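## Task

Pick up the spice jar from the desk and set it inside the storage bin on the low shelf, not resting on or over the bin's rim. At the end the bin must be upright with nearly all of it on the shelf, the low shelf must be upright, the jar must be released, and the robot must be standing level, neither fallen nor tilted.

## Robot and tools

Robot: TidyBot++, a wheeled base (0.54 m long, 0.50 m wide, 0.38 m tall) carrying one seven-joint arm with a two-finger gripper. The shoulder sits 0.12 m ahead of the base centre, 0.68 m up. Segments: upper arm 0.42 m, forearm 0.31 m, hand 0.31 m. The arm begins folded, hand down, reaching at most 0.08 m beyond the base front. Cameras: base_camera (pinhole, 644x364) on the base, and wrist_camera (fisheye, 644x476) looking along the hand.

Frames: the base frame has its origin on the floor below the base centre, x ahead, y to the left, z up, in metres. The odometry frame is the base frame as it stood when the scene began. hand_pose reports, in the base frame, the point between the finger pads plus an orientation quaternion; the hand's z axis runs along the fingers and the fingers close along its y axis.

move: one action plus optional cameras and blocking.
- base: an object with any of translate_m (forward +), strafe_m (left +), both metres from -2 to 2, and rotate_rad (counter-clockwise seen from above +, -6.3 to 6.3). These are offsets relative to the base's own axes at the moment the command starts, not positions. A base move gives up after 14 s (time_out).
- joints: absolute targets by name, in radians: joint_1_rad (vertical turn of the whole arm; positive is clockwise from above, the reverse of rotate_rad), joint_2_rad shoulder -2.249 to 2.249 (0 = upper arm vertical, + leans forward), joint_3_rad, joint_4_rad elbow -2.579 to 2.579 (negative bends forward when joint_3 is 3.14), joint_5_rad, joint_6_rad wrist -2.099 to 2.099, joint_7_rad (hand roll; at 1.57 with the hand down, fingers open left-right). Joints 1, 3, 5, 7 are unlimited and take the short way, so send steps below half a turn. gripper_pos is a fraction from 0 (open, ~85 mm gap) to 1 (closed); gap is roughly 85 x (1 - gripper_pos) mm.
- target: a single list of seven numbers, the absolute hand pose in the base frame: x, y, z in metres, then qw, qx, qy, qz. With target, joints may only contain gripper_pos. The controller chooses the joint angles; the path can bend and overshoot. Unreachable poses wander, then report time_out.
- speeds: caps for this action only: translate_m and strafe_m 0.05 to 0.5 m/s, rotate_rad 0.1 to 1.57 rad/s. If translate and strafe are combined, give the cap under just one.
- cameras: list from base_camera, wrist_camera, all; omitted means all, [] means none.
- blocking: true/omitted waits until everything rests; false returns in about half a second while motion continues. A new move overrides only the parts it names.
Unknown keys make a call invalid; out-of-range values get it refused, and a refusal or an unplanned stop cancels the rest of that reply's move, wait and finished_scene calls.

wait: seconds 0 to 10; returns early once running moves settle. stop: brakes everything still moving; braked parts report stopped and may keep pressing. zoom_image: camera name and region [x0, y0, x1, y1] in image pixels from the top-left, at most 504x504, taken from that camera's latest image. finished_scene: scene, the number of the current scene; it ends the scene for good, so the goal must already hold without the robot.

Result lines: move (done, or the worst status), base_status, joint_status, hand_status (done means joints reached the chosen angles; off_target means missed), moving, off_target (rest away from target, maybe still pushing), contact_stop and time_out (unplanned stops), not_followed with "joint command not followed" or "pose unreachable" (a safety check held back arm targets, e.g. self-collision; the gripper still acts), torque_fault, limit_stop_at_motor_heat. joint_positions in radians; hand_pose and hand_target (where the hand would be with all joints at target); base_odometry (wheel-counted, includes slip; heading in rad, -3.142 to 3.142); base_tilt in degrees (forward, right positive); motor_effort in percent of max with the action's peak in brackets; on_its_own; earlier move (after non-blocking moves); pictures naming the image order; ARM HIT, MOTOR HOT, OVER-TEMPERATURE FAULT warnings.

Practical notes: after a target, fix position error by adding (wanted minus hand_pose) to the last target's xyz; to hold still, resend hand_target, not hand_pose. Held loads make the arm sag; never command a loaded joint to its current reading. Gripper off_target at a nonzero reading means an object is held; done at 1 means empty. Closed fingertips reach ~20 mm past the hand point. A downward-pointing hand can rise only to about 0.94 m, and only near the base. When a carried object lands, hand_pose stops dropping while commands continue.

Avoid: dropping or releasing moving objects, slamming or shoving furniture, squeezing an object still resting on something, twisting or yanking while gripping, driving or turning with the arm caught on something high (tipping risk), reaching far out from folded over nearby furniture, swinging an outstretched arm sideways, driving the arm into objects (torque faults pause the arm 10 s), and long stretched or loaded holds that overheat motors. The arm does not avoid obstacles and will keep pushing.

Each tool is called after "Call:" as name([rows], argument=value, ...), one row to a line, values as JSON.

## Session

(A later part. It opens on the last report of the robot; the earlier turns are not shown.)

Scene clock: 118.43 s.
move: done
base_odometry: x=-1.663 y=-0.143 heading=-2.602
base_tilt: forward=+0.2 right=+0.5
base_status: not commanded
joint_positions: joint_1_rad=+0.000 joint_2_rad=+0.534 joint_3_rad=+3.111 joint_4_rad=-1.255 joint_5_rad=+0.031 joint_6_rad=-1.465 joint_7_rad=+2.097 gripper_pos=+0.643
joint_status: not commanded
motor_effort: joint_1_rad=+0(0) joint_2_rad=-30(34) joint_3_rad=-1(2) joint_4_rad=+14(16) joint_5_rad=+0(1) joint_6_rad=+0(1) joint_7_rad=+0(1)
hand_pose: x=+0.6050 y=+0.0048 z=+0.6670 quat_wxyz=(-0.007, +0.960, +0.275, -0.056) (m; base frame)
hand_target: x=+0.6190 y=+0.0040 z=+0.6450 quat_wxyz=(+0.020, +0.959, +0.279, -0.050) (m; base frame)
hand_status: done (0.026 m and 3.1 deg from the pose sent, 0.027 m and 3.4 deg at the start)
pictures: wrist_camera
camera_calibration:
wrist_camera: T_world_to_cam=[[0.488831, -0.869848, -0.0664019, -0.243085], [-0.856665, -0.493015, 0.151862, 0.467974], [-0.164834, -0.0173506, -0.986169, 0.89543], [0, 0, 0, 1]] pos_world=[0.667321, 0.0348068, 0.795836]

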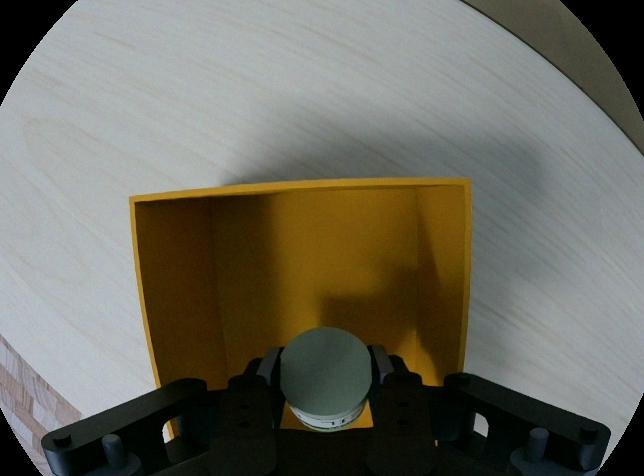

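Contact. Release.

Call:
move(joints={"gripper_pos": 0.48}, cameras=["wrist_camera"])

Call:
move(target=[0.613, 0.004, 0.71, 0.0195, 0.9577, 0.2791, -0.05], cameras=["wrist_camera"])

Call:
move(target=[0.58, 0.0, 0.83, 0.0195, 0.9577, 0.2791, -0.05], cameras=["wrist_camera"])

Scene clock: 122.23 s.
move: done
base_odometry: x=-1.663 y=-0.143 heading=-2.602
base_tilt: forward=+0.2 right=+0.5
base_status: not commanded
joint_positions: joint_1_rad=+0.000 joint_2_rad=+0.535 joint_3_rad=+3.109 joint_4_rad=-1.257 joint_5_rad=+0.031 joint_6_rad=-1.463 joint_7_rad=+2.096 gripper_pos=+0.480
joint_status: all done
motor_effort: joint_1_rad=+0(1) joint_2_rad=-30(33) joint_3_rad=-1(1) joint_4_rad=+15(16) joint_5_rad=+0(1) joint_6_rad=+0(2) joint_7_rad=+0(1)
hand_pose: x=+0.6047 y=+0.0058 z=+0.6658 quat_wxyz=(-0.007, +0.960, +0.276, -0.056) (m; base frame)
hand_target: x=+0.6190 y=+0.0040 z=+0.6450 quat_wxyz=(+0.020, +0.959, +0.279, -0.050) (m; base frame)
hand_status: not commanded
pictures: wrist_camera
camera_calibration:
wrist_camera: T_world_to_cam=[[0.49047, -0.868824, -0.0677065, -0.242238], [-0.855511, -0.494834, 0.152448, 0.467208], [-0.165954, -0.0168472, -0.98599, 0.8949], [0, 0, 0, 1]] pos_world=[0.667024, 0.0358045, 0.794736]

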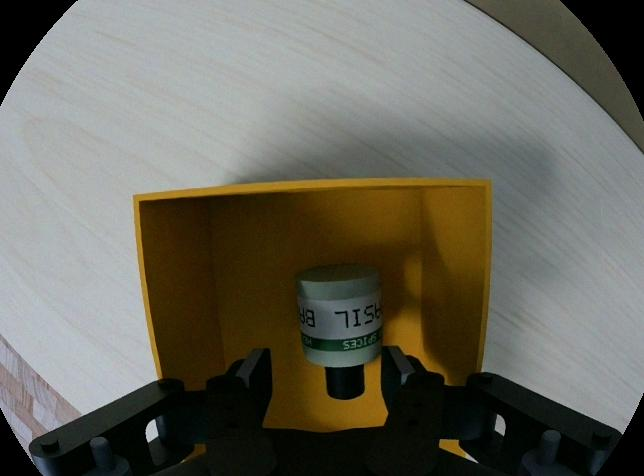

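Scene clock: 123.27 s.
move: done
base_odometry: x=-1.663 y=-0.143 heading=-2.602
base_tilt: forward=+0.2 right=+0.5
base_status: not commanded
joint_positions: joint_1_rad=-0.001 joint_2_rad=+0.522 joint_3_rad=+3.109 joint_4_rad=-1.153 joint_5_rad=+0.031 joint_6_rad=-1.513 joint_7_rad=+2.096 gripper_pos=+0.480
joint_status: not commanded
motor_effort: joint_1_rad=+0(0) joint_2_rad=-35(36) joint_3_rad=-1(1) joint_4_rad=+17(17) joint_5_rad=+0(0) joint_6_rad=+1(1) joint_7_rad=+0(1)
hand_pose: x=+0.6266 y=+0.0061 z=+0.7033 quat_wxyz=(+0.001, +0.961, +0.275, -0.024) (m; base frame)
hand_target: x=+0.6130 y=+0.0040 z=+0.7100 quat_wxyz=(+0.020, +0.959, +0.279, -0.050) (m; base frame)
hand_status: done (0.015 m and 3.7 deg from the pose sent, 0.045 m and 3.2 deg at the start)
pictures: wrist_camera
camera_calibration:
wrist_camera: T_world_to_cam=[[0.492165, -0.869765, -0.0358049, -0.27371], [-0.864796, -0.493227, 0.0941017, 0.527246], [-0.0995063, -0.0153496, -0.994919, 0.900083], [0, 0, 0, 1]] pos_world=[0.680235, 0.0358041, 0.836094]

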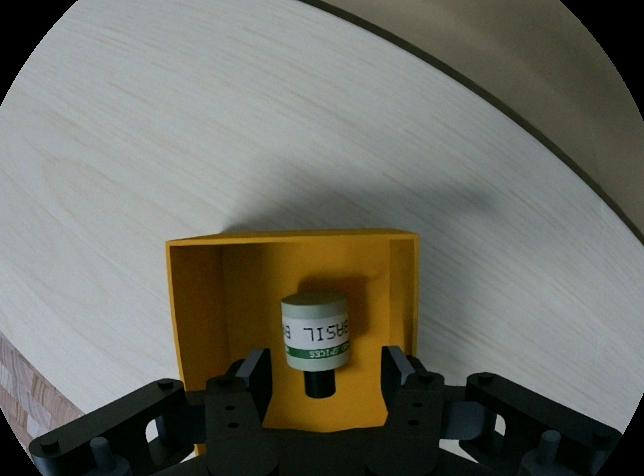

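Scene clock: 124.93 s.
move: done
base_odometry: x=-1.663 y=-0.143 heading=-2.602
base_tilt: forward=+0.2 right=+0.5
base_status: not commanded
joint_positions: joint_1_rad=-0.005 joint_2_rad=+0.453 joint_3_rad=+3.109 joint_4_rad=-0.875 joint_5_rad=+0.031 joint_6_rad=-1.843 joint_7_rad=+2.096 gripper_pos=+0.480
joint_status: not commanded
motor_effort: joint_1_rad=+0(1) joint_2_rad=-32(37) joint_3_rad=-1(1) joint_4_rad=+16(18) joint_5_rad=+0(0) joint_6_rad=+0(1) joint_7_rad=+1(1)
hand_pose: x=+0.5990 y=+0.0065 z=+0.8248 quat_wxyz=(+0.004, +0.962, +0.273, -0.016) (m; base frame)
hand_target: x=+0.5800 y=+0.0000 z=+0.8300 quat_wxyz=(+0.020, +0.959, +0.279, -0.050) (m; base frame)
hand_status: done (0.021 m and 4.4 deg from the pose sent, 0.135 m and 3.7 deg at the start)
pictures: wrist_camera
camera_calibration:
wrist_camera: T_world_to_cam=[[0.48831, -0.872259, -0.02679, -0.260515], [-0.868765, -0.488797, 0.0795259, 0.50643], [-0.082462, -0.0155591, -0.996473, 1.0093], [0, 0, 0, 1]] pos_world=[0.65041, 0.0360084, 0.958483]

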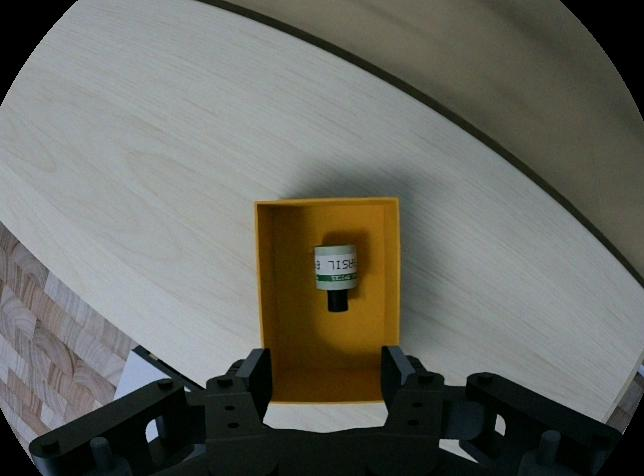

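Call:
finished_scene(scene=2)

The scene is finished: the task was done.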